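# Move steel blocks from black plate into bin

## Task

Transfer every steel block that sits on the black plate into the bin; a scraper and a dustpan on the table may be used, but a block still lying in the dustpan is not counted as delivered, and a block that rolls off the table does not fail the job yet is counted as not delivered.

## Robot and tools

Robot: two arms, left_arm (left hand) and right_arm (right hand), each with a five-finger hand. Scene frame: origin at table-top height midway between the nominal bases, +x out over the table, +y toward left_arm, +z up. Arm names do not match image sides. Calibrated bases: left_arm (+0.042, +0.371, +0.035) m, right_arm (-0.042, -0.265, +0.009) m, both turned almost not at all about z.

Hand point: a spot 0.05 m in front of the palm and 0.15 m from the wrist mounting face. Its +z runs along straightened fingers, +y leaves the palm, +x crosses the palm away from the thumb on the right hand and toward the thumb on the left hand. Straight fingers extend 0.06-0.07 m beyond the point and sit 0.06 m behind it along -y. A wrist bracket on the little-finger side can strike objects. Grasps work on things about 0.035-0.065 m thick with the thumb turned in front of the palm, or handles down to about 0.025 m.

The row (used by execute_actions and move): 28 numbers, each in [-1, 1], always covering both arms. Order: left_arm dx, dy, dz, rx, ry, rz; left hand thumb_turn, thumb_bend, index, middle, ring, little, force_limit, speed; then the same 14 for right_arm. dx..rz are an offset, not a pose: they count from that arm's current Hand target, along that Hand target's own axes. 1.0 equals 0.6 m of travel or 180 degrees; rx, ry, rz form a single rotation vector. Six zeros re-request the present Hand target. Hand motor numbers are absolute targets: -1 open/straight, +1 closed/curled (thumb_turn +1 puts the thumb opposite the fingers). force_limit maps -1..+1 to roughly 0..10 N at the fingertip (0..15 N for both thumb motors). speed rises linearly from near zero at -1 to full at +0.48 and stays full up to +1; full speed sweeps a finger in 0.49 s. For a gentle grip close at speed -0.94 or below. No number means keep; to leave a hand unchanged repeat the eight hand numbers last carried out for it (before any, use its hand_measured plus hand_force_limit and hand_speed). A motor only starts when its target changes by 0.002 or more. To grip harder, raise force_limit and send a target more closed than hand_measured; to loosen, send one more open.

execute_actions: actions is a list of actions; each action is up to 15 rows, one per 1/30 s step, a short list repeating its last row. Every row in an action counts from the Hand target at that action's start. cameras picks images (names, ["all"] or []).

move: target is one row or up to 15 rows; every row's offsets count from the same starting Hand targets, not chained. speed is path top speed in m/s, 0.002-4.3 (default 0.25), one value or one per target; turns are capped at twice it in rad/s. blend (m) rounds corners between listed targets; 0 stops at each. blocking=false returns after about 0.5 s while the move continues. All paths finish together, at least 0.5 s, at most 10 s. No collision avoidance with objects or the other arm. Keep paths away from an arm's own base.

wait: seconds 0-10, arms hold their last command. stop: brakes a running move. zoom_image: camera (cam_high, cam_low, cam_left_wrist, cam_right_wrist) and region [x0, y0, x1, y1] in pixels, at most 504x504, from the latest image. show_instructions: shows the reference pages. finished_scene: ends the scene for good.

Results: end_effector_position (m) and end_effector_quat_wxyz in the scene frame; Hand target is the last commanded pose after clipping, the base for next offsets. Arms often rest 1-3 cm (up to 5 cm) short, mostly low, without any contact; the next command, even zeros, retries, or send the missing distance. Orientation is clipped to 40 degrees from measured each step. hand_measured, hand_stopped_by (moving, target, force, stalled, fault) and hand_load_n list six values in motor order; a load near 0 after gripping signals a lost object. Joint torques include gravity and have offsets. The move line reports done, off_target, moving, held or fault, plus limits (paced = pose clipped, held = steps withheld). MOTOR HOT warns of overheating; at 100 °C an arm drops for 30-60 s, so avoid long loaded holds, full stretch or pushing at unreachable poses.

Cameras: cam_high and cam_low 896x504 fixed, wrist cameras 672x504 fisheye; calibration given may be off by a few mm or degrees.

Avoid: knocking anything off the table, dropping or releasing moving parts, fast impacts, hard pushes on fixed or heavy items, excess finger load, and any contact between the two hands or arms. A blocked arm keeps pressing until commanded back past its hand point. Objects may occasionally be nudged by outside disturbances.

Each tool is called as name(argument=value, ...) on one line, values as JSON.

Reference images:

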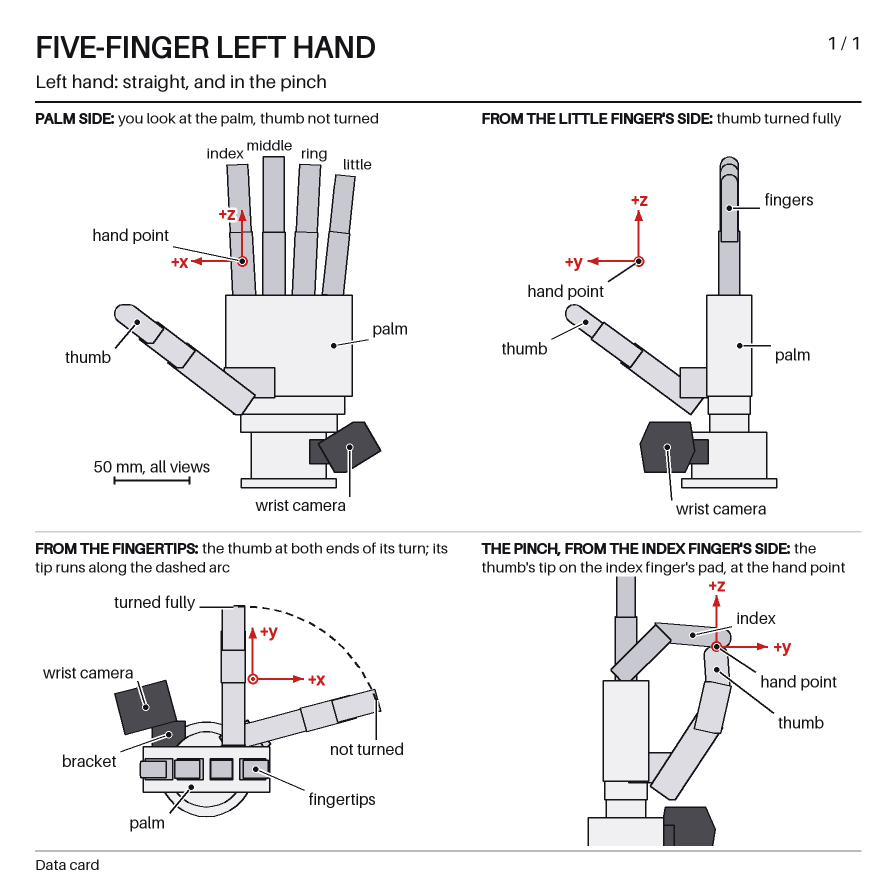

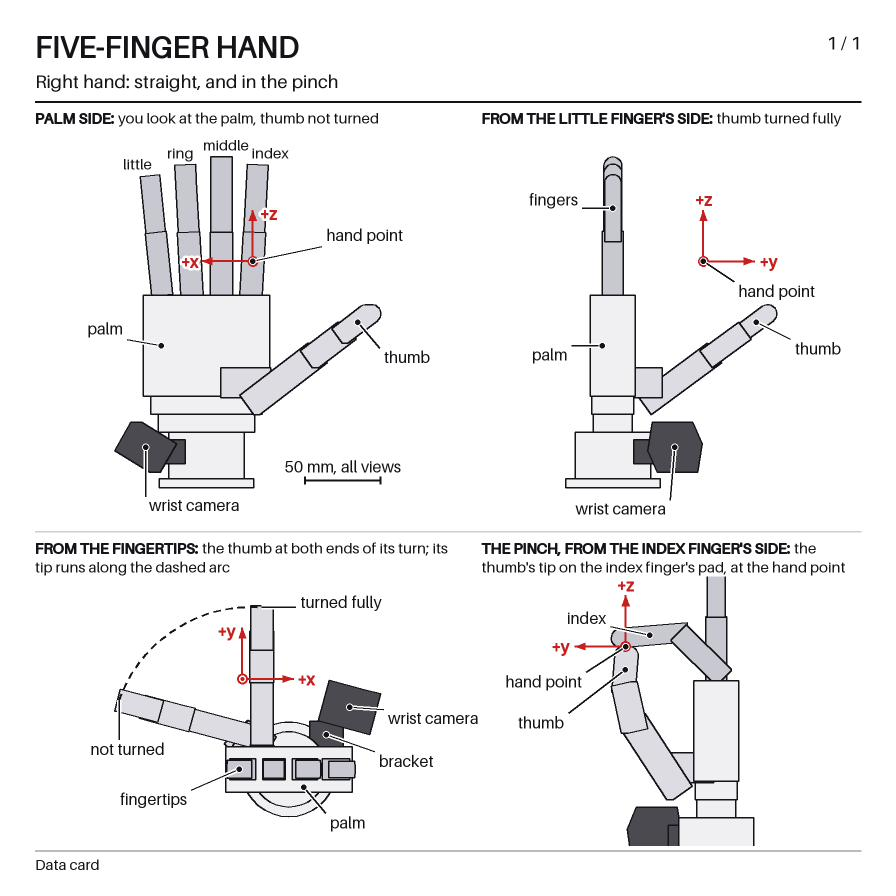

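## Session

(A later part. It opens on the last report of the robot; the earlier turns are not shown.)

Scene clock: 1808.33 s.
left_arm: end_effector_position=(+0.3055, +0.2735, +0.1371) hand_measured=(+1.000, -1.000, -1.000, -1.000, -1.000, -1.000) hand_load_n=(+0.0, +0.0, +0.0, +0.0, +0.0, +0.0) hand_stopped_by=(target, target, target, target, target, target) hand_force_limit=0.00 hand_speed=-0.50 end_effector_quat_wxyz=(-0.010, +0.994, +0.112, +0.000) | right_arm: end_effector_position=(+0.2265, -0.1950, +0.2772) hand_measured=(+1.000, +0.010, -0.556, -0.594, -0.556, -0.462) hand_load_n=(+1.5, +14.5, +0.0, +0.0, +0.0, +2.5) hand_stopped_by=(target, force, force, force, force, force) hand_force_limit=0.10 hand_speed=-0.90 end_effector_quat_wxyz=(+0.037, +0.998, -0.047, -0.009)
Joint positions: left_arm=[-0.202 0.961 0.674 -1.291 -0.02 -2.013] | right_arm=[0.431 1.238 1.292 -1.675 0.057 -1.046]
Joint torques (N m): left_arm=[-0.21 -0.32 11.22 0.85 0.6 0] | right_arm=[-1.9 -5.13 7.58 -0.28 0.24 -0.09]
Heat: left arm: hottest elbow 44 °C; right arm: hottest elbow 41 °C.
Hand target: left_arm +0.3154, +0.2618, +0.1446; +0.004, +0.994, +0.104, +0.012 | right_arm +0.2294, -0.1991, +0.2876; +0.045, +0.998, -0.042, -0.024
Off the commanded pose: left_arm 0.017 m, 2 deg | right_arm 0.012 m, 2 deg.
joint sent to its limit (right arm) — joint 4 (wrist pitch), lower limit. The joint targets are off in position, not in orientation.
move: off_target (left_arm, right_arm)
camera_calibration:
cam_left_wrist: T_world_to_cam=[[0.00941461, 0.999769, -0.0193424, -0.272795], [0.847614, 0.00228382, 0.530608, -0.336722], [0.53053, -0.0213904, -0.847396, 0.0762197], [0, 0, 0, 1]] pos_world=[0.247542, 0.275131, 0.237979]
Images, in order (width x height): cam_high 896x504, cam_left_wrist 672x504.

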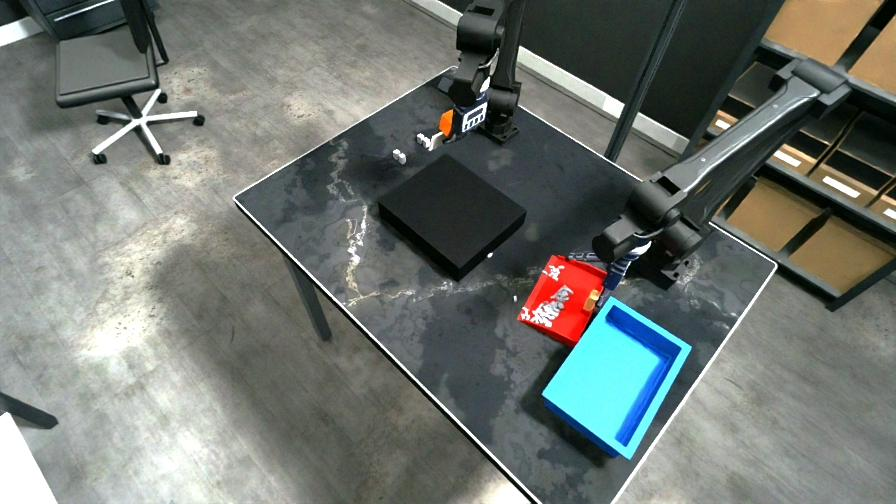

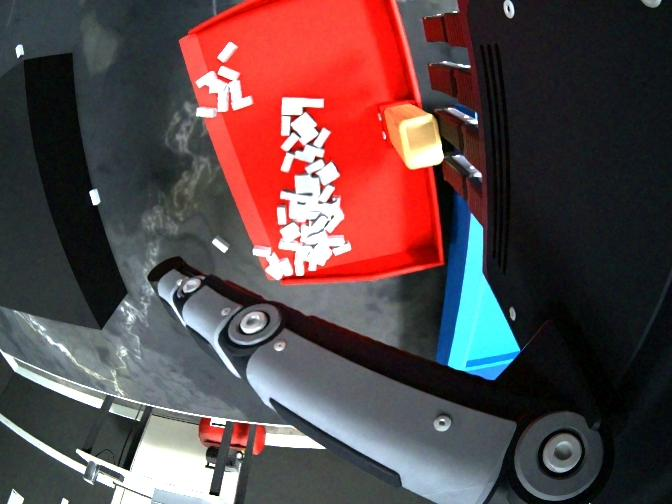

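move(target=[[0,0.0,-0.04,0,0,0,1,-1,-1,-1,-1,-1,0,-0.5, 0,0,0,0,0,0,1,0.8,-0.2,-0.2,-0.2,-0.3,0.1,-0.9],[-0.026,-0.0568,-0.035,0,0,0.0944,1,-1,-1,-1,-1,-1,0,-0.5, 0,0,0,0,0,0,1,0.8,-0.2,-0.2,-0.2,-0.3,0.1,-0.9]], speed=0.08, cameras=["cam_high","cam_left_wrist"])

zoom_image(camera="cam_high", region=[520, 230, 660, 350])

zoom_image(camera="cam_left_wrist", region=[270, 0, 500, 230])

Scene clock: 1839.13 s.
left_arm: end_effector_position=(+0.2808, +0.2885, +0.1471) hand_measured=(+1.000, -1.000, -1.000, -1.000, -1.000, -1.000) hand_load_n=(+0.0, +0.0, +0.0, -1.0, +0.0, +0.0) hand_stopped_by=(target, target, target, target, target, target) hand_force_limit=0.00 hand_speed=-0.50 end_effector_quat_wxyz=(+0.004, +0.999, -0.041, -0.013) | right_arm: end_effector_position=(+0.2265, -0.1950, +0.2772) hand_measured=(+1.000, +0.010, -0.556, -0.594, -0.556, -0.462) hand_load_n=(+1.5, +15.0, +0.5, +0.0, +0.0, +3.0) hand_stopped_by=(target, force, force, force, force, force) hand_force_limit=0.10 hand_speed=-0.90 end_effector_quat_wxyz=(+0.037, +0.998, -0.047, -0.009)
Joint positions: left_arm=[-0.065 0.933 0.683 -1.346 0.009 -1.57] | right_arm=[0.431 1.238 1.292 -1.675 0.057 -1.046]
Joint torques (N m): left_arm=[1.44 -2.2 12.57 -0.24 0.05 0.2] | right_arm=[-1.85 -5.19 7.57 -0.28 0.24 -0.09]
Heat: left arm: hottest elbow 45 °C; right arm: hottest elbow 41 °C.
Hand target: left_arm +0.2926, +0.2921, +0.1649; +0.002, +0.999, -0.044, +0.012 | right_arm +0.2294, -0.1991, +0.2876; +0.045, +0.998, -0.042, -0.024
Off the commanded pose: left_arm 0.022 m, 3 deg | right_arm 0.012 m, 2 deg.
joint sent to its limit (right arm) — joint 4 (wrist pitch), lower limit. The joint targets are off in position, not in orientation.
move: off_target (left_arm, right_arm)
camera_calibration:
cam_left_wrist: T_world_to_cam=[[0.309412, 0.949334, -0.0550435, -0.35176], [0.824421, -0.238952, 0.513061, -0.242372], [0.473913, -0.204126, -0.856585, 0.168112], [0, 0, 0, 1]] pos_world=[0.228985, 0.310339, 0.248992]
Images, in order (width x height): cam_high 896x504, cam_left_wrist 672x504.

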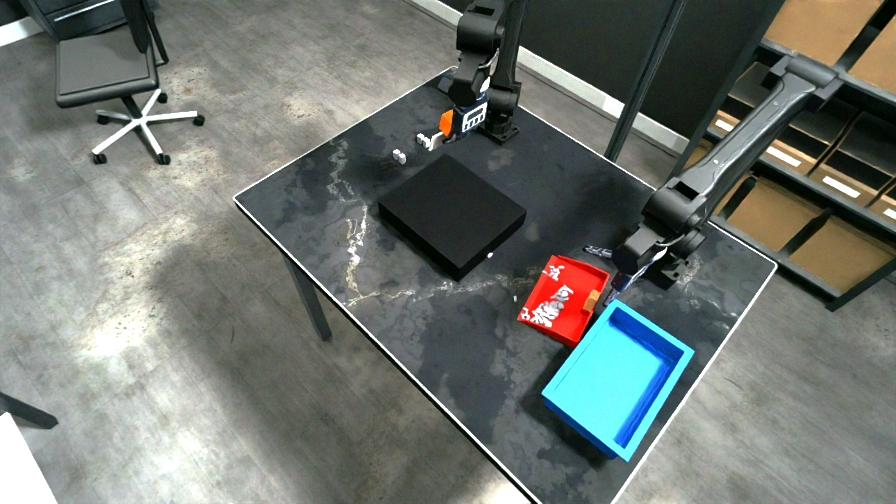

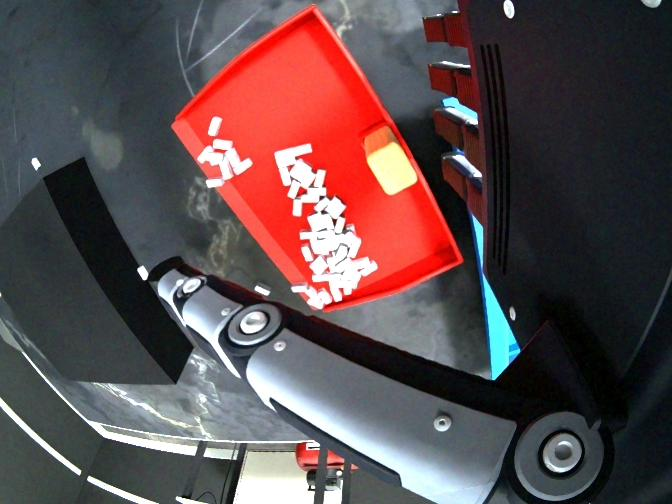

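Scaled by 3.600.

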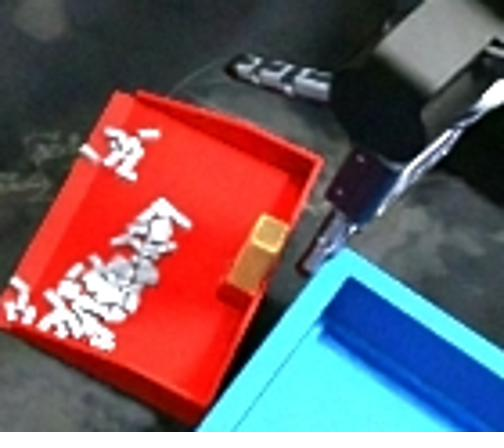

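Scaled by 2.191 from the camera's 672x504 image, which has a finer 960x720 frame.

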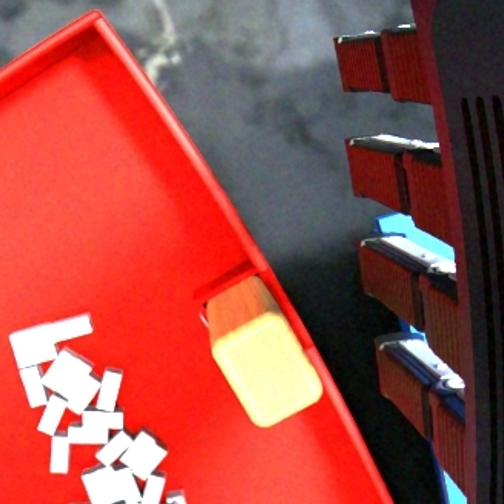

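execute_actions(actions=[], cameras=["cam_high","cam_left_wrist"])

Scene clock: 1851.47 s.
left_arm: end_effector_position=(+0.2807, +0.2885, +0.1471) hand_measured=(+1.000, -1.000, -1.000, -1.000, -1.000, -1.000) hand_load_n=(+0.0, +0.0, +0.0, -0.5, +0.0, +0.0) hand_stopped_by=(target, target, target, target, target, target) hand_force_limit=0.00 hand_speed=-0.50 end_effector_quat_wxyz=(+0.004, +0.999, -0.042, -0.013) | right_arm: end_effector_position=(+0.2265, -0.1950, +0.2772) hand_measured=(+1.000, +0.010, -0.556, -0.594, -0.556, -0.462) hand_load_n=(+2.0, +14.5, +0.0, +0.0, +0.0, +3.0) hand_stopped_by=(target, force, force, force, force, force) hand_force_limit=0.10 hand_speed=-0.90 end_effector_quat_wxyz=(+0.037, +0.998, -0.047, -0.009)
Joint positions: left_arm=[-0.065 0.933 0.683 -1.346 0.009 -1.568] | right_arm=[0.431 1.238 1.292 -1.675 0.057 -1.046]
Joint velocities: within noise
Joint torques (N m): left_arm=[1.44 -2.2 12.63 -0.25 0.05 0.19] | right_arm=[-1.79 -5.01 7.57 -0.29 0.24 -0.09]
Heat: left arm: hottest elbow 46 °C; right arm: hottest elbow 41 °C.
Hand target: left_arm +0.2926, +0.2921, +0.1649; +0.002, +0.999, -0.044, +0.012 | right_arm +0.2294, -0.1991, +0.2876; +0.045, +0.998, -0.042, -0.024
Off the commanded pose: left_arm 0.022 m, 3 deg | right_arm 0.012 m, 2 deg.
camera_calibration:
cam_left_wrist: T_world_to_cam=[[0.310909, 0.948841, -0.0550983, -0.351907], [0.824041, -0.240222, 0.513079, -0.241813], [0.473594, -0.204924, -0.856571, 0.168476], [0, 0, 0, 1]] pos_world=[0.228886, 0.31034, 0.248992]
Images, in order (width x height): cam_high 896x504, cam_left_wrist 672x504.

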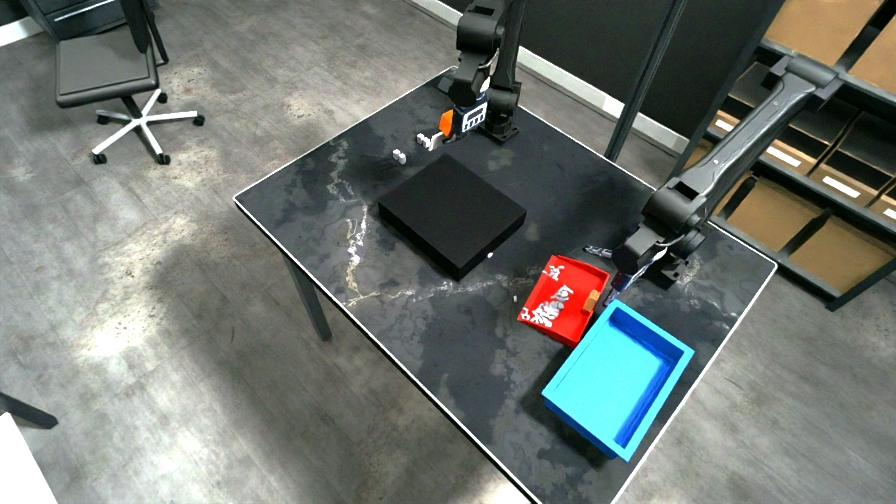

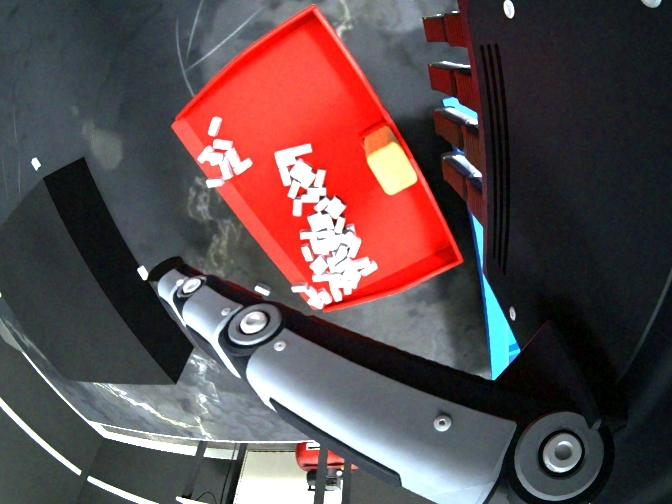

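move(target=[-0.0, 0.125, -0.003, 0, 0, 0, 1,-1,-1,-1,-1,-1,0,-0.5, 0,0,0,0,0,0, 1,0.8,-0.2,-0.2,-0.2,-0.3,0.1,-0.9], speed=0.06, cameras=["cam_high","cam_left_wrist"])

Scene clock: 1887.37 s.
left_arm: end_effector_position=(+0.2653, +0.2273, +0.1455) hand_measured=(+1.000, -1.000, -1.000, -1.000, -1.000, -1.000) hand_load_n=(+0.0, +0.0, +0.0, +0.0, +0.0, +0.0) hand_stopped_by=(target, target, target, target, target, target) hand_force_limit=0.00 hand_speed=-0.50 end_effector_quat_wxyz=(-0.008, +0.999, -0.051, -0.013) | right_arm: end_effector_position=(+0.2265, -0.1950, +0.2772) hand_measured=(+1.000, +0.010, -0.556, -0.594, -0.556, -0.462) hand_load_n=(+1.5, +14.5, +0.0, +0.0, +0.0, +3.0) hand_stopped_by=(target, force, force, force, force, force) hand_force_limit=0.10 hand_speed=-0.90 end_effector_quat_wxyz=(+0.037, +0.998, -0.047, -0.009)
Joint positions: left_arm=[-0.372 0.939 0.686 -1.348 -0.007 -1.857] | right_arm=[0.431 1.238 1.292 -1.675 0.057 -1.046]
Joint torques (N m): left_arm=[0.26 -0.15 14.52 0.16 0.03 -0.05] | right_arm=[-1.79 -5.07 7.6 -0.29 0.24 -0.09]
Heat: left arm: hottest elbow 47 °C; right arm: hottest elbow 41 °C.
Hand target: left_arm +0.2860, +0.2174, +0.1670; +0.002, +0.999, -0.044, +0.012 | right_arm +0.2294, -0.1991, +0.2876; +0.045, +0.998, -0.042, -0.024
Off the commanded pose: left_arm 0.031 m, 3 deg | right_arm 0.012 m, 2 deg.
joint sent to its limit (right arm) — joint 4 (wrist pitch), lower limit. The joint targets are off in position, not in orientation.
move: off_target (left_arm, right_arm)
camera_calibration:
cam_left_wrist: T_world_to_cam=[[0.328852, 0.943871, -0.0310364, -0.296362], [0.81873, -0.268565, 0.507498, -0.23442], [0.470677, -0.192302, -0.861094, 0.160406], [0, 0, 0, 1]] pos_world=[0.213887, 0.247617, 0.247894]
Images, in order (width x height): cam_high 896x504, cam_left_wrist 672x504.

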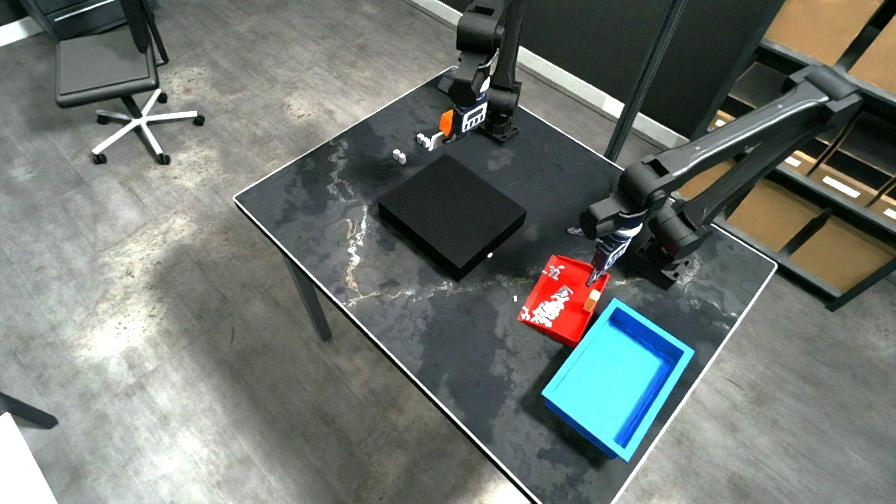

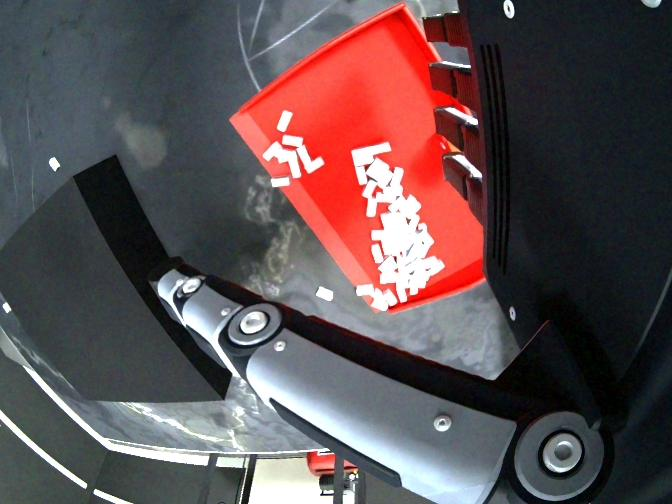

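zoom_image(camera="cam_high", region=[480, 180, 700, 370])

zoom_image(camera="cam_left_wrist", region=[220, 0, 520, 330])

Scaled by 2.291.

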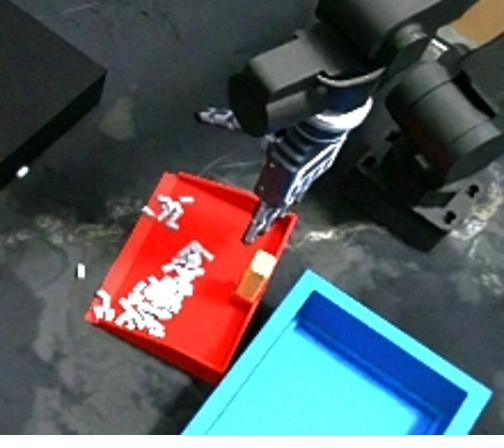

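Scaled by 1.527 from the camera's 672x504 image, which has a finer 960x720 frame.

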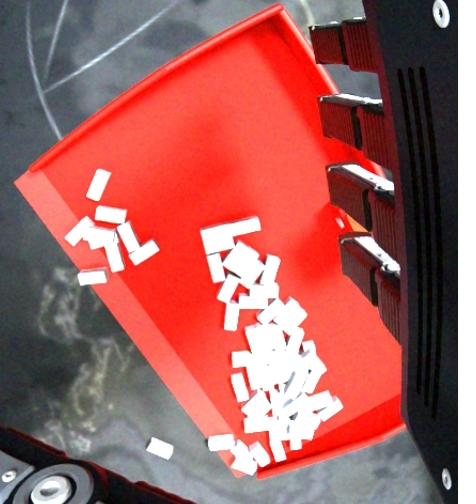

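move(target=[[0.0015,0,-0.0633,0,0,0, 1,-1,-1,-1,-1,-1,0,-0.5, 0,0,0,0,0,0, 1,0.8,-0.2,-0.2,-0.2,-0.3,0.1,-0.9],[0.0302,-0.149,-0.063,0,0,-0.072, 1,-1,-1,-1,-1,-1,0,-0.5, 0,0,0,0,0,0, 1,0.8,-0.2,-0.2,-0.2,-0.3,0.1,-0.9],[0.0292,-0.1408,0.0087,0,0,-0.072, 1,-1,-1,-1,-1,-1,0,-0.5, 0,0,0,0,0,0, 1,0.8,-0.2,-0.2,-0.2,-0.3,0.1,-0.9]], speed=0.12, cameras=["cam_high","cam_left_wrist"])

Scene clock: 1916.03 s.
left_arm: end_effector_position=(+0.3058, +0.3021, +0.1623) hand_measured=(+1.000, -1.000, -1.000, -1.000, -1.000, -1.000) hand_load_n=(+0.5, +0.0, +0.0, +0.0, +0.0, +0.0) hand_stopped_by=(target, target, target, target, target, target) hand_force_limit=0.00 hand_speed=-0.50 end_effector_quat_wxyz=(-0.001, +0.997, +0.071, +0.007) | right_arm: end_effector_position=(+0.2265, -0.1950, +0.2772) hand_measured=(+1.000, +0.010, -0.556, -0.594, -0.556, -0.462) hand_load_n=(+1.5, +14.5, +0.0, +0.0, +0.0, +3.0) hand_stopped_by=(target, force, force, force, force, force) hand_force_limit=0.10 hand_speed=-0.90 end_effector_quat_wxyz=(+0.037, +0.998, -0.047, -0.009)
Joint positions: left_arm=[-0.044 0.925 0.718 -1.351 -0.003 -1.772] | right_arm=[0.431 1.238 1.292 -1.675 0.057 -1.046]
Joint torques (N m): left_arm=[0.38 0.15 9.78 0.7 0.17 0.03] | right_arm=[-1.79 -5.13 7.58 -0.29 0.24 -0.09]
Heat: left arm: hottest elbow 46 °C; right arm: hottest elbow 41 °C.
Hand target: left_arm +0.3110, +0.3000, +0.1619; +0.004, +0.998, +0.069, +0.012 | right_arm +0.2294, -0.1991, +0.2876; +0.045, +0.998, -0.042, -0.024
Off the commanded pose: left_arm 0.006 m, 1 deg | right_arm 0.012 m, 2 deg.
joint sent to its limit (right arm) — joint 4 (wrist pitch), lower limit. The joint targets are off in position, not in orientation.
move: off_target (right_arm)
camera_calibration:
cam_left_wrist: T_world_to_cam=[[0.092582, 0.995023, -0.036854, -0.321943], [0.83744, -0.0577906, 0.543465, -0.3313], [0.53863, -0.0811781, -0.838623, 0.112192], [0, 0, 0, 1]] pos_world=[0.24682, 0.310302, 0.262271]
Images, in order (width x height): cam_high 896x504, cam_left_wrist 672x504.

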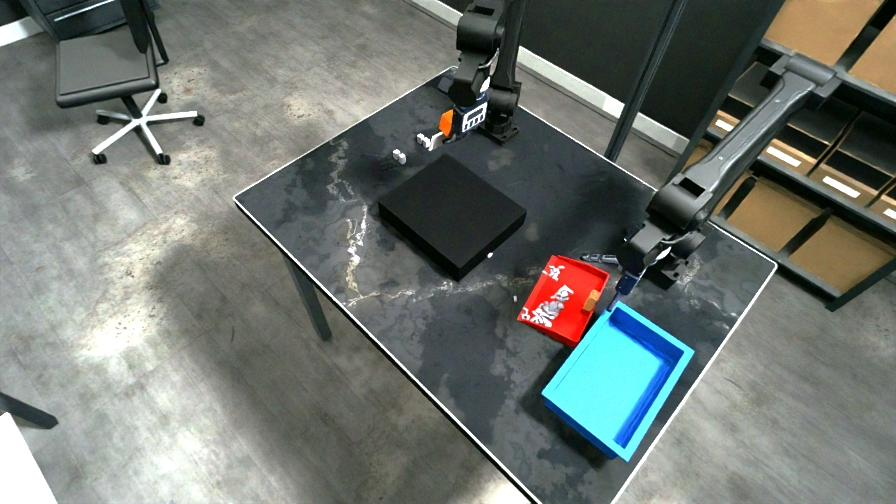

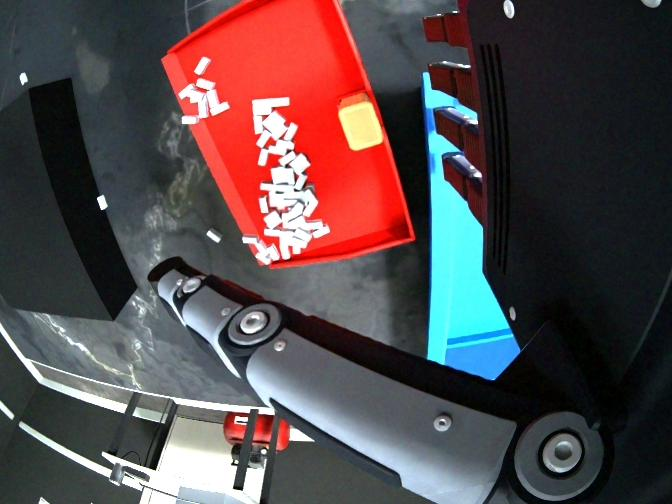

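move(target=[[-0.0162,-0.0024,0.0211,0,0,0, 1,-1,-1,-1,-1,-1,0,-0.5, 0,0,0,0,0,0, 1,0.8,-0.2,-0.2,-0.2,-0.3,0.1,-0.9],[-0.0121,0.1428,0.0259,0,0,0, 1,-1,-1,-1,-1,-1,0,-0.5, 0,0,0,0,0,0, 1,0.8,-0.2,-0.2,-0.2,-0.3,0.1,-0.9]], speed=0.05, cameras=["cam_high","cam_left_wrist"])

Scene clock: 1926.70 s.
left_arm: end_effector_position=(+0.3084, +0.2310, +0.1471) hand_measured=(+1.000, -1.000, -1.000, -1.000, -1.000, -1.000) hand_load_n=(+0.0, +0.0, +0.0, +1.0, +0.0, +0.0) hand_stopped_by=(target, target, target, target, target, target) hand_force_limit=0.00 hand_speed=-0.50 end_effector_quat_wxyz=(-0.010, +0.997, +0.075, +0.010) | right_arm: end_effector_position=(+0.2265, -0.1950, +0.2772) hand_measured=(+1.000, +0.010, -0.556, -0.594, -0.556, -0.462) hand_load_n=(+1.5, +14.5, +0.0, +0.0, +0.5, +2.5) hand_stopped_by=(target, force, force, force, force, force) hand_force_limit=0.10 hand_speed=-0.90 end_effector_quat_wxyz=(+0.037, +0.998, -0.047, -0.009)
Joint positions: left_arm=[-0.361 0.994 0.718 -1.285 -0.027 -2.099] | right_arm=[0.431 1.238 1.292 -1.675 0.057 -1.046]
Joint torques (N m): left_arm=[-0.62 1.03 10.93 1.32 0.95 0.01] | right_arm=[-1.85 -5.07 7.58 -0.28 0.24 -0.09]
Heat: left arm: hottest elbow 45 °C; right arm: hottest elbow 41 °C.
Hand target: left_arm +0.3159, +0.2140, +0.1469; +0.004, +0.998, +0.069, +0.012 | right_arm +0.2294, -0.1991, +0.2876; +0.045, +0.998, -0.042, -0.024
Off the commanded pose: left_arm 0.019 m, 2 deg | right_arm 0.012 m, 2 deg.
joint sent to its limit (left arm) — joint 6 (wrist roll), lower limit. The joint targets are off in position, not in orientation.
joint sent to its limit (right arm) — joint 4 (wrist pitch), lower limit. The joint targets are off in position, not in orientation.
move: off_target (left_arm, right_arm)
camera_calibration:
cam_left_wrist: T_world_to_cam=[[0.0833073, 0.996383, -0.016751, -0.252401], [0.834547, -0.0605702, 0.547598, -0.328356], [0.544603, -0.0595984, -0.836574, 0.0850952], [0, 0, 0, 1]] pos_world=[0.248712, 0.236671, 0.246767]
Images, in order (width x height): cam_high 896x504, cam_left_wrist 672x504.

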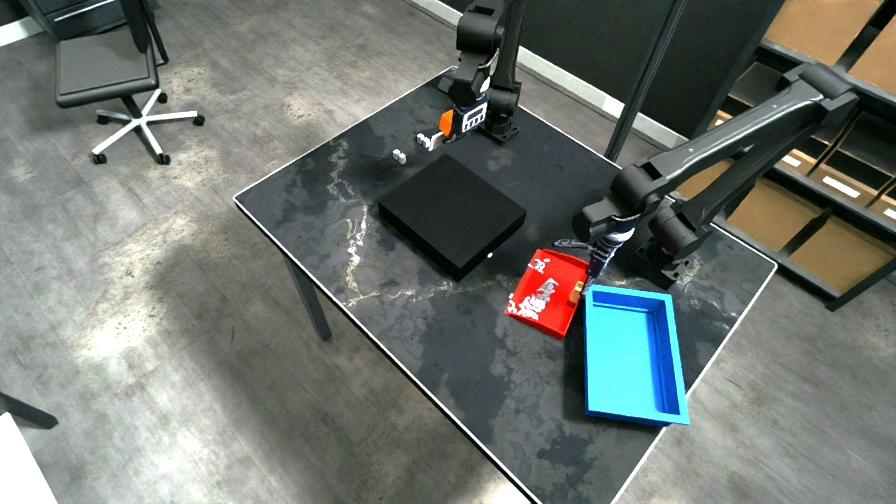

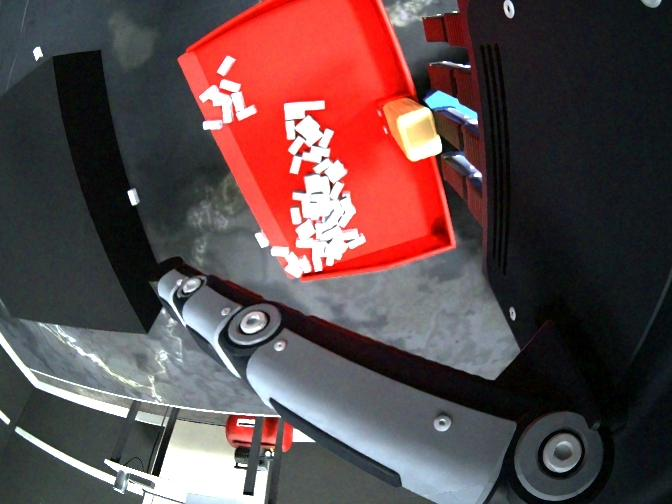

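zoom_image(camera="cam_high", region=[480, 220, 720, 440])

Scaled by 2.100.

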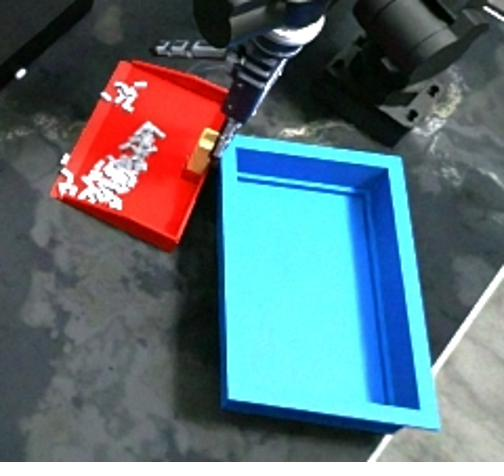

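move(target=[[0.0043,0.0018,-0.1833,0,0,0, 1,-1,-1,-1,-1,-1,0,-0.5, 0,0,0,0,0,0, 1,0.8,-0.2,-0.2,-0.2,-0.3,0.1,-0.9],[0.0822,-0.2665,-0.1889,0,0,0.941, 1,-1,-1,-1,-1,-1,0,-0.5, 0,0,0,0,0,0, 1,0.8,-0.2,-0.2,-0.2,-0.3,0.1,-0.9]], speed=[0.1, 0.4], cameras=["cam_high","cam_left_wrist"])

Scene clock: 1981.83 s.
left_arm: end_effector_position=(+0.3293, +0.3771, +0.2432) hand_measured=(+1.000, -1.000, -1.000, -1.000, -1.000, -1.000) hand_load_n=(+0.0, +0.0, +0.0, +0.0, +0.0, +0.0) hand_stopped_by=(target, target, target, target, target, target) hand_force_limit=0.00 hand_speed=-0.50 end_effector_quat_wxyz=(-0.019, -0.168, +0.986, +0.002) | right_arm: end_effector_position=(+0.2265, -0.1950, +0.2772) hand_measured=(+1.000, +0.010, -0.556, -0.594, -0.556, -0.462) hand_load_n=(+1.5, +14.5, +0.0, +0.0, +0.0, +2.5) hand_stopped_by=(target, force, force, force, force, force) hand_force_limit=0.10 hand_speed=-0.90 end_effector_quat_wxyz=(+0.037, +0.998, -0.047, -0.009)
Joint positions: left_arm=[-0.098 1.255 1.159 -1.512 0.006 1.119] | right_arm=[0.431 1.238 1.292 -1.675 0.057 -1.046]
Joint torques (N m): left_arm=[0.97 -8.35 12.82 0.06 0.11 0.17] | right_arm=[-1.73 -5.13 7.58 -0.27 0.24 -0.09]
Heat: left arm: hottest elbow 45 °C; right arm: hottest elbow 41 °C.
Hand target: left_arm +0.3400, +0.3798, +0.2600; +0.011, -0.161, +0.987, -0.005 | right_arm +0.2294, -0.1991, +0.2876; +0.045, +0.998, -0.042, -0.024
Off the commanded pose: left_arm 0.020 m, 4 deg | right_arm 0.012 m, 2 deg.
joint sent to its limit (right arm) — joint 4 (wrist pitch), lower limit. The joint targets are off in position, not in orientation.
move: off_target (left_arm, right_arm)
camera_calibration:
cam_left_wrist: T_world_to_cam=[[0.10238, -0.99386, -0.041955, 0.352242], [-0.818462, -0.108133, 0.564293, 0.168651], [-0.565365, -0.0234338, -0.824508, 0.511756], [0, 0, 0, 1]] pos_world=[0.391301, 0.380308, 0.341557]
Images, in order (width x height): cam_high 896x504, cam_left_wrist 672x504.

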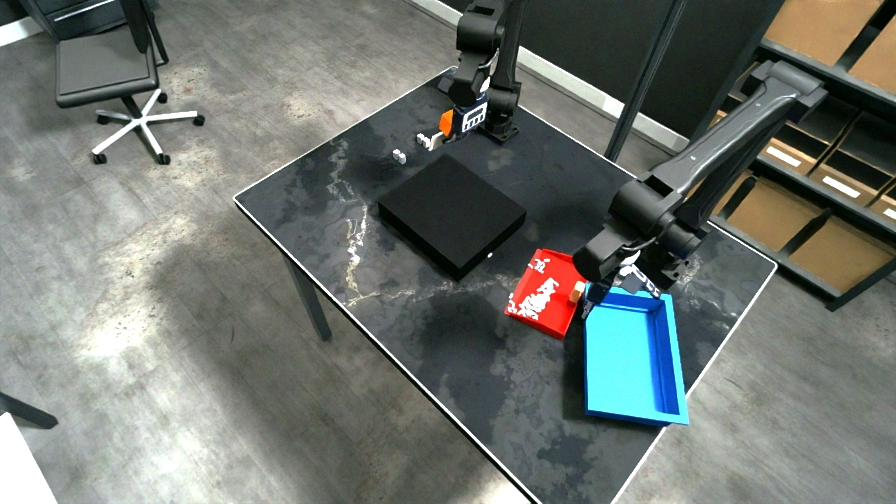

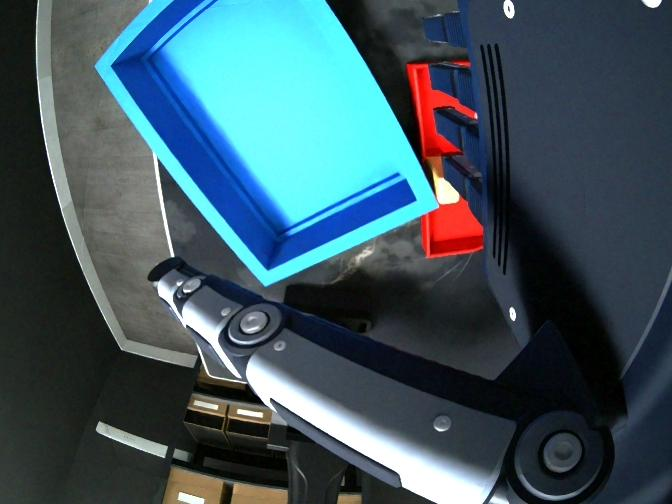

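move(target=[0.0077,0.0005,0.175,0,0,0, 1,-1,-1,-1,-1,-1,0,-0.5, 0,0,0,0,0,0, 1,0.8,-0.2,-0.2,-0.2,-0.3,0.1,-0.9], speed=0.15, cameras=["cam_high","cam_low","cam_left_wrist"])

Scene clock: 1991.10 s.
left_arm: end_effector_position=(+0.3321, +0.3764, +0.1580) hand_measured=(+1.000, -1.000, -1.000, -1.000, -1.000, -1.000) hand_load_n=(+0.0, +0.0, +0.0, +0.0, +0.0, +0.0) hand_stopped_by=(target, target, target, target, target, target) hand_force_limit=0.00 hand_speed=-0.50 end_effector_quat_wxyz=(+0.007, -0.167, +0.986, -0.005) | right_arm: end_effector_position=(+0.2265, -0.1950, +0.2772) hand_measured=(+1.000, +0.010, -0.556, -0.594, -0.556, -0.462) hand_load_n=(+1.5, +15.0, +0.0, +0.0, +0.0, +3.0) hand_stopped_by=(target, force, force, force, force, force) hand_force_limit=0.10 hand_speed=-0.90 end_effector_quat_wxyz=(+0.037, +0.998, -0.047, -0.009)
Joint positions: left_arm=[-0.099 1.271 0.952 -1.236 0.006 1.121] | right_arm=[0.431 1.238 1.292 -1.675 0.057 -1.046]
Joint torques (N m): left_arm=[0.56 -5.25 9.42 0.75 0.08 0.14] | right_arm=[-1.85 -5.07 7.6 -0.25 0.24 -0.09]
Heat: left arm: hottest elbow 45 °C; right arm: hottest elbow 41 °C.
Hand target: left_arm +0.3381, +0.3780, +0.1549; +0.011, -0.161, +0.987, -0.005 | right_arm +0.2294, -0.1991, +0.2876; +0.045, +0.998, -0.042, -0.024
Off the commanded pose: left_arm 0.007 m, 1 deg | right_arm 0.012 m, 2 deg.
joint sent to its limit (right arm) — joint 4 (wrist pitch), lower limit. The joint targets are off in position, not in orientation.
move: off_target (right_arm)
camera_calibration:
cam_left_wrist: T_world_to_cam=[[0.101235, -0.994398, -0.0304107, 0.346413], [-0.847741, -0.102221, 0.520467, 0.233422], [-0.520659, -0.0269088, -0.85334, 0.434106], [0, 0, 0, 1]] pos_world=[0.388834, 0.380014, 0.259486]
Images, in order (width x height): cam_high 896x504, cam_low 896x504, cam_left_wrist 672x504.

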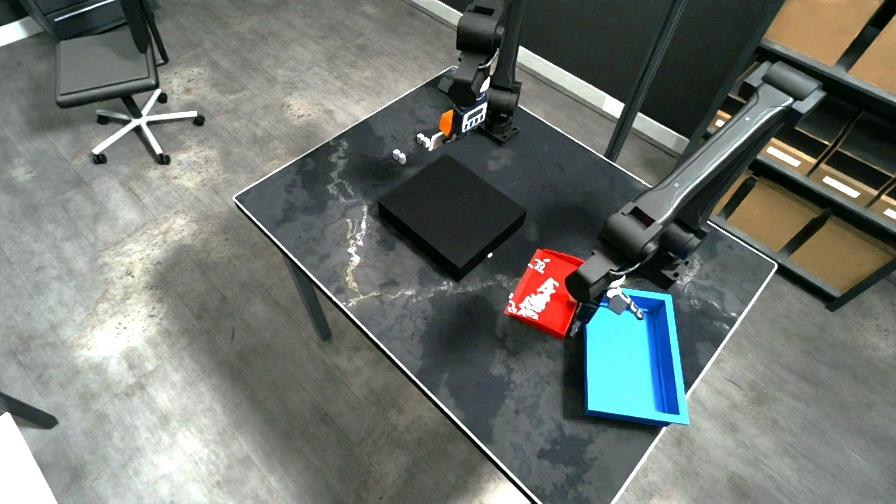

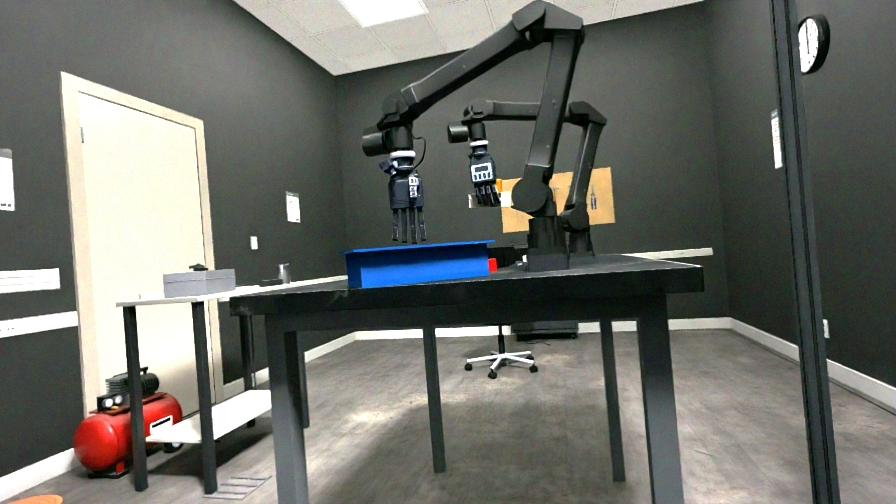

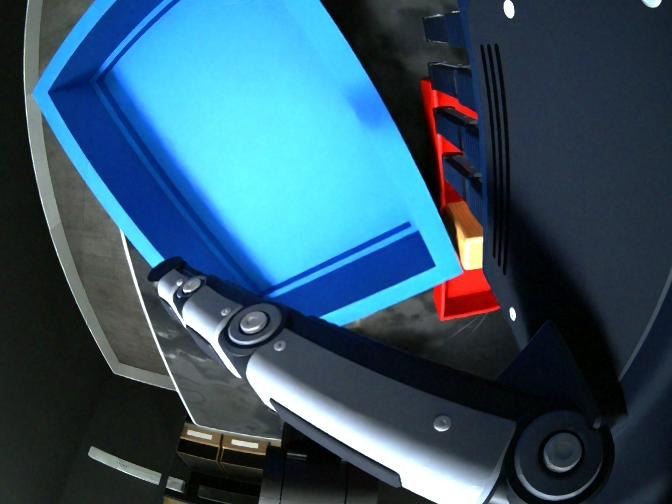

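zoom_image(camera="cam_left_wrist", region=[340, 0, 520, 330])

zoom_image(camera="cam_high", region=[500, 240, 660, 380])

Scaled by 1.527 from the camera's 672x504 image, which has a finer 960x720 frame.

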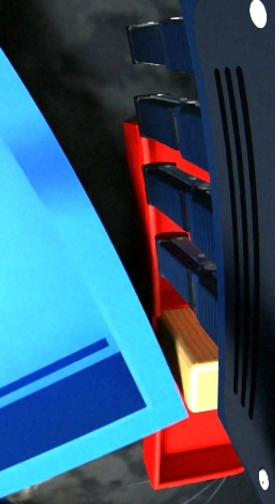

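Scaled by 3.150.

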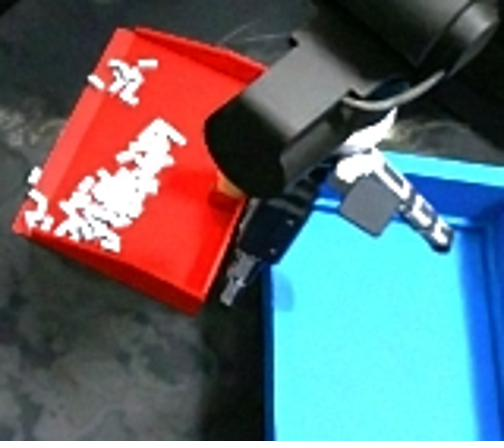

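move(target=[0.0058,0.0017,0.1183,0,0,0, 1,-1,-1,-1,-1,-1,0,-0.5, 0,0,0,0,0,0, 1,0.8,-0.2,-0.2,-0.2,-0.3,0.1,-0.9], speed=0.08, cameras=["cam_high","cam_left_wrist"])

Scene clock: 2006.80 s.
left_arm: end_effector_position=(+0.3313, +0.3765, +0.0874) hand_measured=(+1.000, -1.000, -1.000, -1.000, -1.000, -1.000) hand_load_n=(+0.0, +0.0, +0.0, +0.0, +0.0, +0.0) hand_stopped_by=(target, target, target, target, target, target) hand_force_limit=0.00 hand_speed=-0.50 end_effector_quat_wxyz=(+0.008, -0.167, +0.986, -0.006) | right_arm: end_effector_position=(+0.2265, -0.1950, +0.2772) hand_measured=(+1.000, +0.010, -0.556, -0.594, -0.556, -0.462) hand_load_n=(+2.0, +14.5, +0.0, +0.0, +0.0, +3.0) hand_stopped_by=(target, force, force, force, force, force) hand_force_limit=0.10 hand_speed=-0.90 end_effector_quat_wxyz=(+0.037, +0.998, -0.047, -0.009)
Joint positions: left_arm=[-0.099 1.353 0.824 -1.024 0.006 1.121] | right_arm=[0.431 1.238 1.292 -1.675 0.057 -1.046]
Joint torques (N m): left_arm=[0.21 -5.66 8.62 0.76 0.09 0.12] | right_arm=[-1.85 -5.07 7.56 -0.29 0.24 -0.09]
Heat: left arm: hottest elbow 44 °C; right arm: hottest elbow 41 °C.
Hand target: left_arm +0.3362, +0.3775, +0.0839; +0.011, -0.161, +0.987, -0.005 | right_arm +0.2294, -0.1991, +0.2876; +0.045, +0.998, -0.042, -0.024
Off the commanded pose: left_arm 0.006 m, 1 deg | right_arm 0.012 m, 2 deg.
joint sent to its limit (right arm) — joint 4 (wrist pitch), lower limit. The joint targets are off in position, not in orientation.
move: off_target (right_arm)
camera_calibration:
cam_left_wrist: T_world_to_cam=[[0.101244, -0.994406, -0.0301181, 0.344414], [-0.848541, -0.102118, 0.519183, 0.269789], [-0.519354, -0.0270078, -0.854133, 0.373108], [0, 0, 0, 1]] pos_world=[0.387832, 0.380114, 0.188987]
Images, in order (width x height): cam_high 896x504, cam_left_wrist 672x504.

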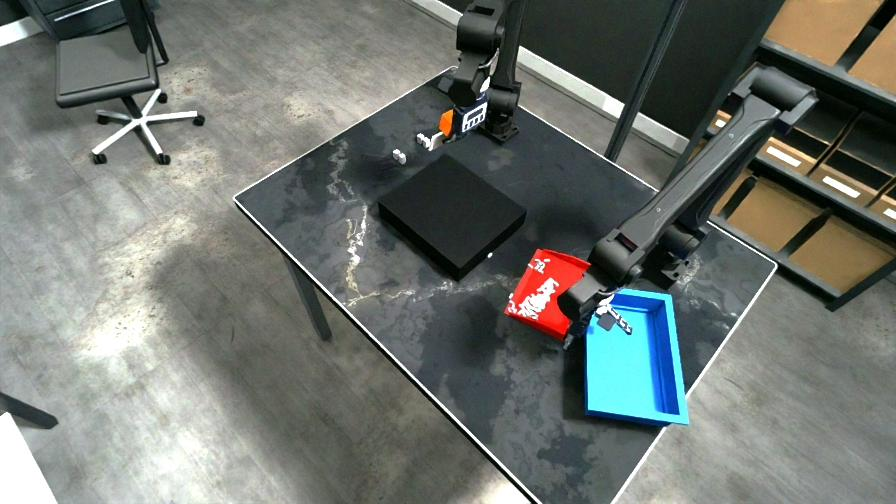

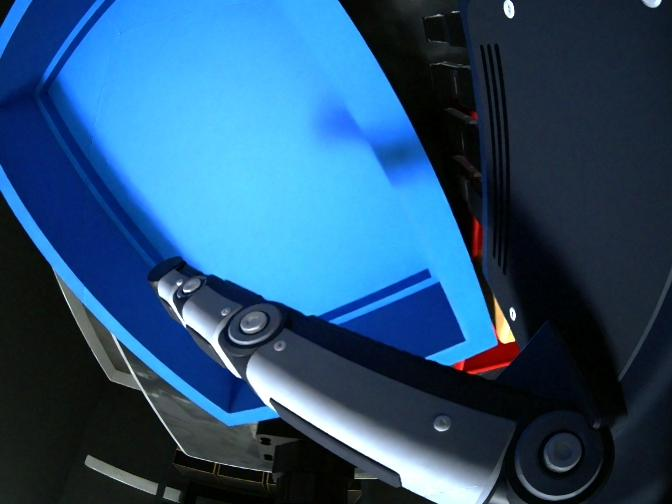

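move(target=[0.015,-0.118,0.0013,0,0,0, 1,-1,-1,-1,-1,-1,0,-0.5, 0,0,0,0,0,0, 1,0.8,-0.2,-0.2,-0.2,-0.3,0.1,-0.9], speed=0.05, cameras=["cam_high","cam_left_wrist"])

Scene clock: 2017.33 s.
left_arm: end_effector_position=(+0.3242, +0.3268, +0.0754) hand_measured=(+1.000, -1.000, -1.000, -1.000, -1.000, -1.000) hand_load_n=(+0.0, +0.0, -2.5, -1.0, +0.0, +0.0) hand_stopped_by=(target, target, target, target, target, target) hand_force_limit=0.00 hand_speed=-0.50 end_effector_quat_wxyz=(-0.012, -0.156, +0.988, +0.014) | right_arm: end_effector_position=(+0.2265, -0.1950, +0.2772) hand_measured=(+1.000, +0.010, -0.556, -0.594, -0.556, -0.462) hand_load_n=(+1.5, +14.5, +0.5, +0.0, +0.0, +3.0) hand_stopped_by=(target, force, force, force, force, force) hand_force_limit=0.10 hand_speed=-0.90 end_effector_quat_wxyz=(+0.037, +0.998, -0.047, -0.009)
Joint positions: left_arm=[-0.262 1.419 0.841 -1.026 -0.015 0.979] | right_arm=[0.431 1.238 1.292 -1.675 0.057 -1.046]
Joint torques (N m): left_arm=[-0.26 -6.01 13.22 0.61 0.36 -0.14] | right_arm=[-1.96 -4.89 7.57 -0.28 0.24 -0.1]
Heat: left arm: hottest elbow 44 °C; right arm: hottest elbow 41 °C.
Hand target: left_arm +0.3502, +0.3075, +0.0838; +0.011, -0.161, +0.987, -0.005 | right_arm +0.2294, -0.1991, +0.2876; +0.045, +0.998, -0.042, -0.024
Off the commanded pose: left_arm 0.033 m, 3 deg | right_arm 0.012 m, 2 deg.
joint sent to its limit (right arm) — joint 4 (wrist pitch), lower limit. The joint targets are off in position, not in orientation.
move: off_target (left_arm, right_arm)
camera_calibration:
cam_left_wrist: T_world_to_cam=[[0.0776131, -0.994815, -0.0657198, 0.305834], [-0.82685, -0.101059, 0.553268, 0.254993], [-0.557041, 0.0113995, -0.830407, 0.355784], [0, 0, 0, 1]] pos_world=[0.385291, 0.325962, 0.174465]
Images, in order (width x height): cam_high 896x504, cam_left_wrist 672x504.

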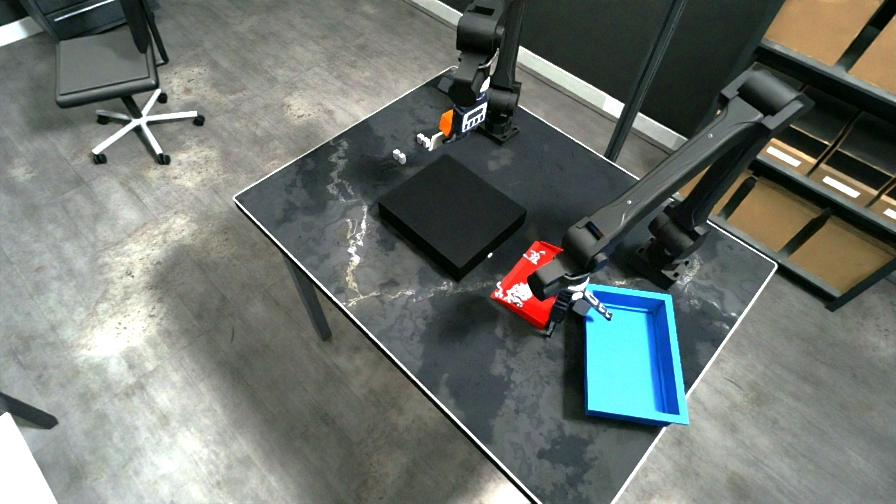

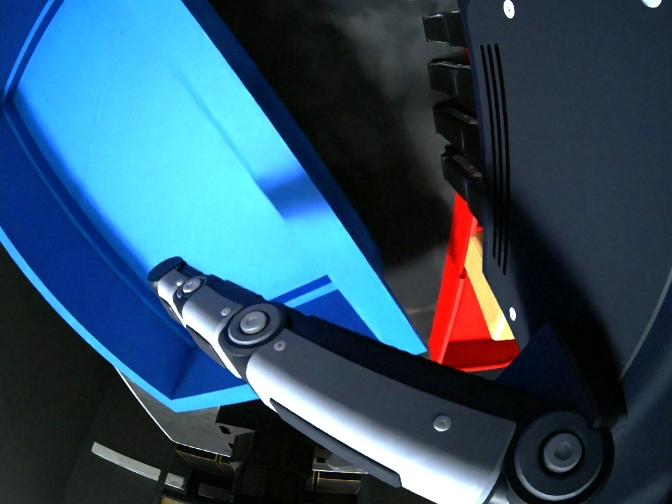

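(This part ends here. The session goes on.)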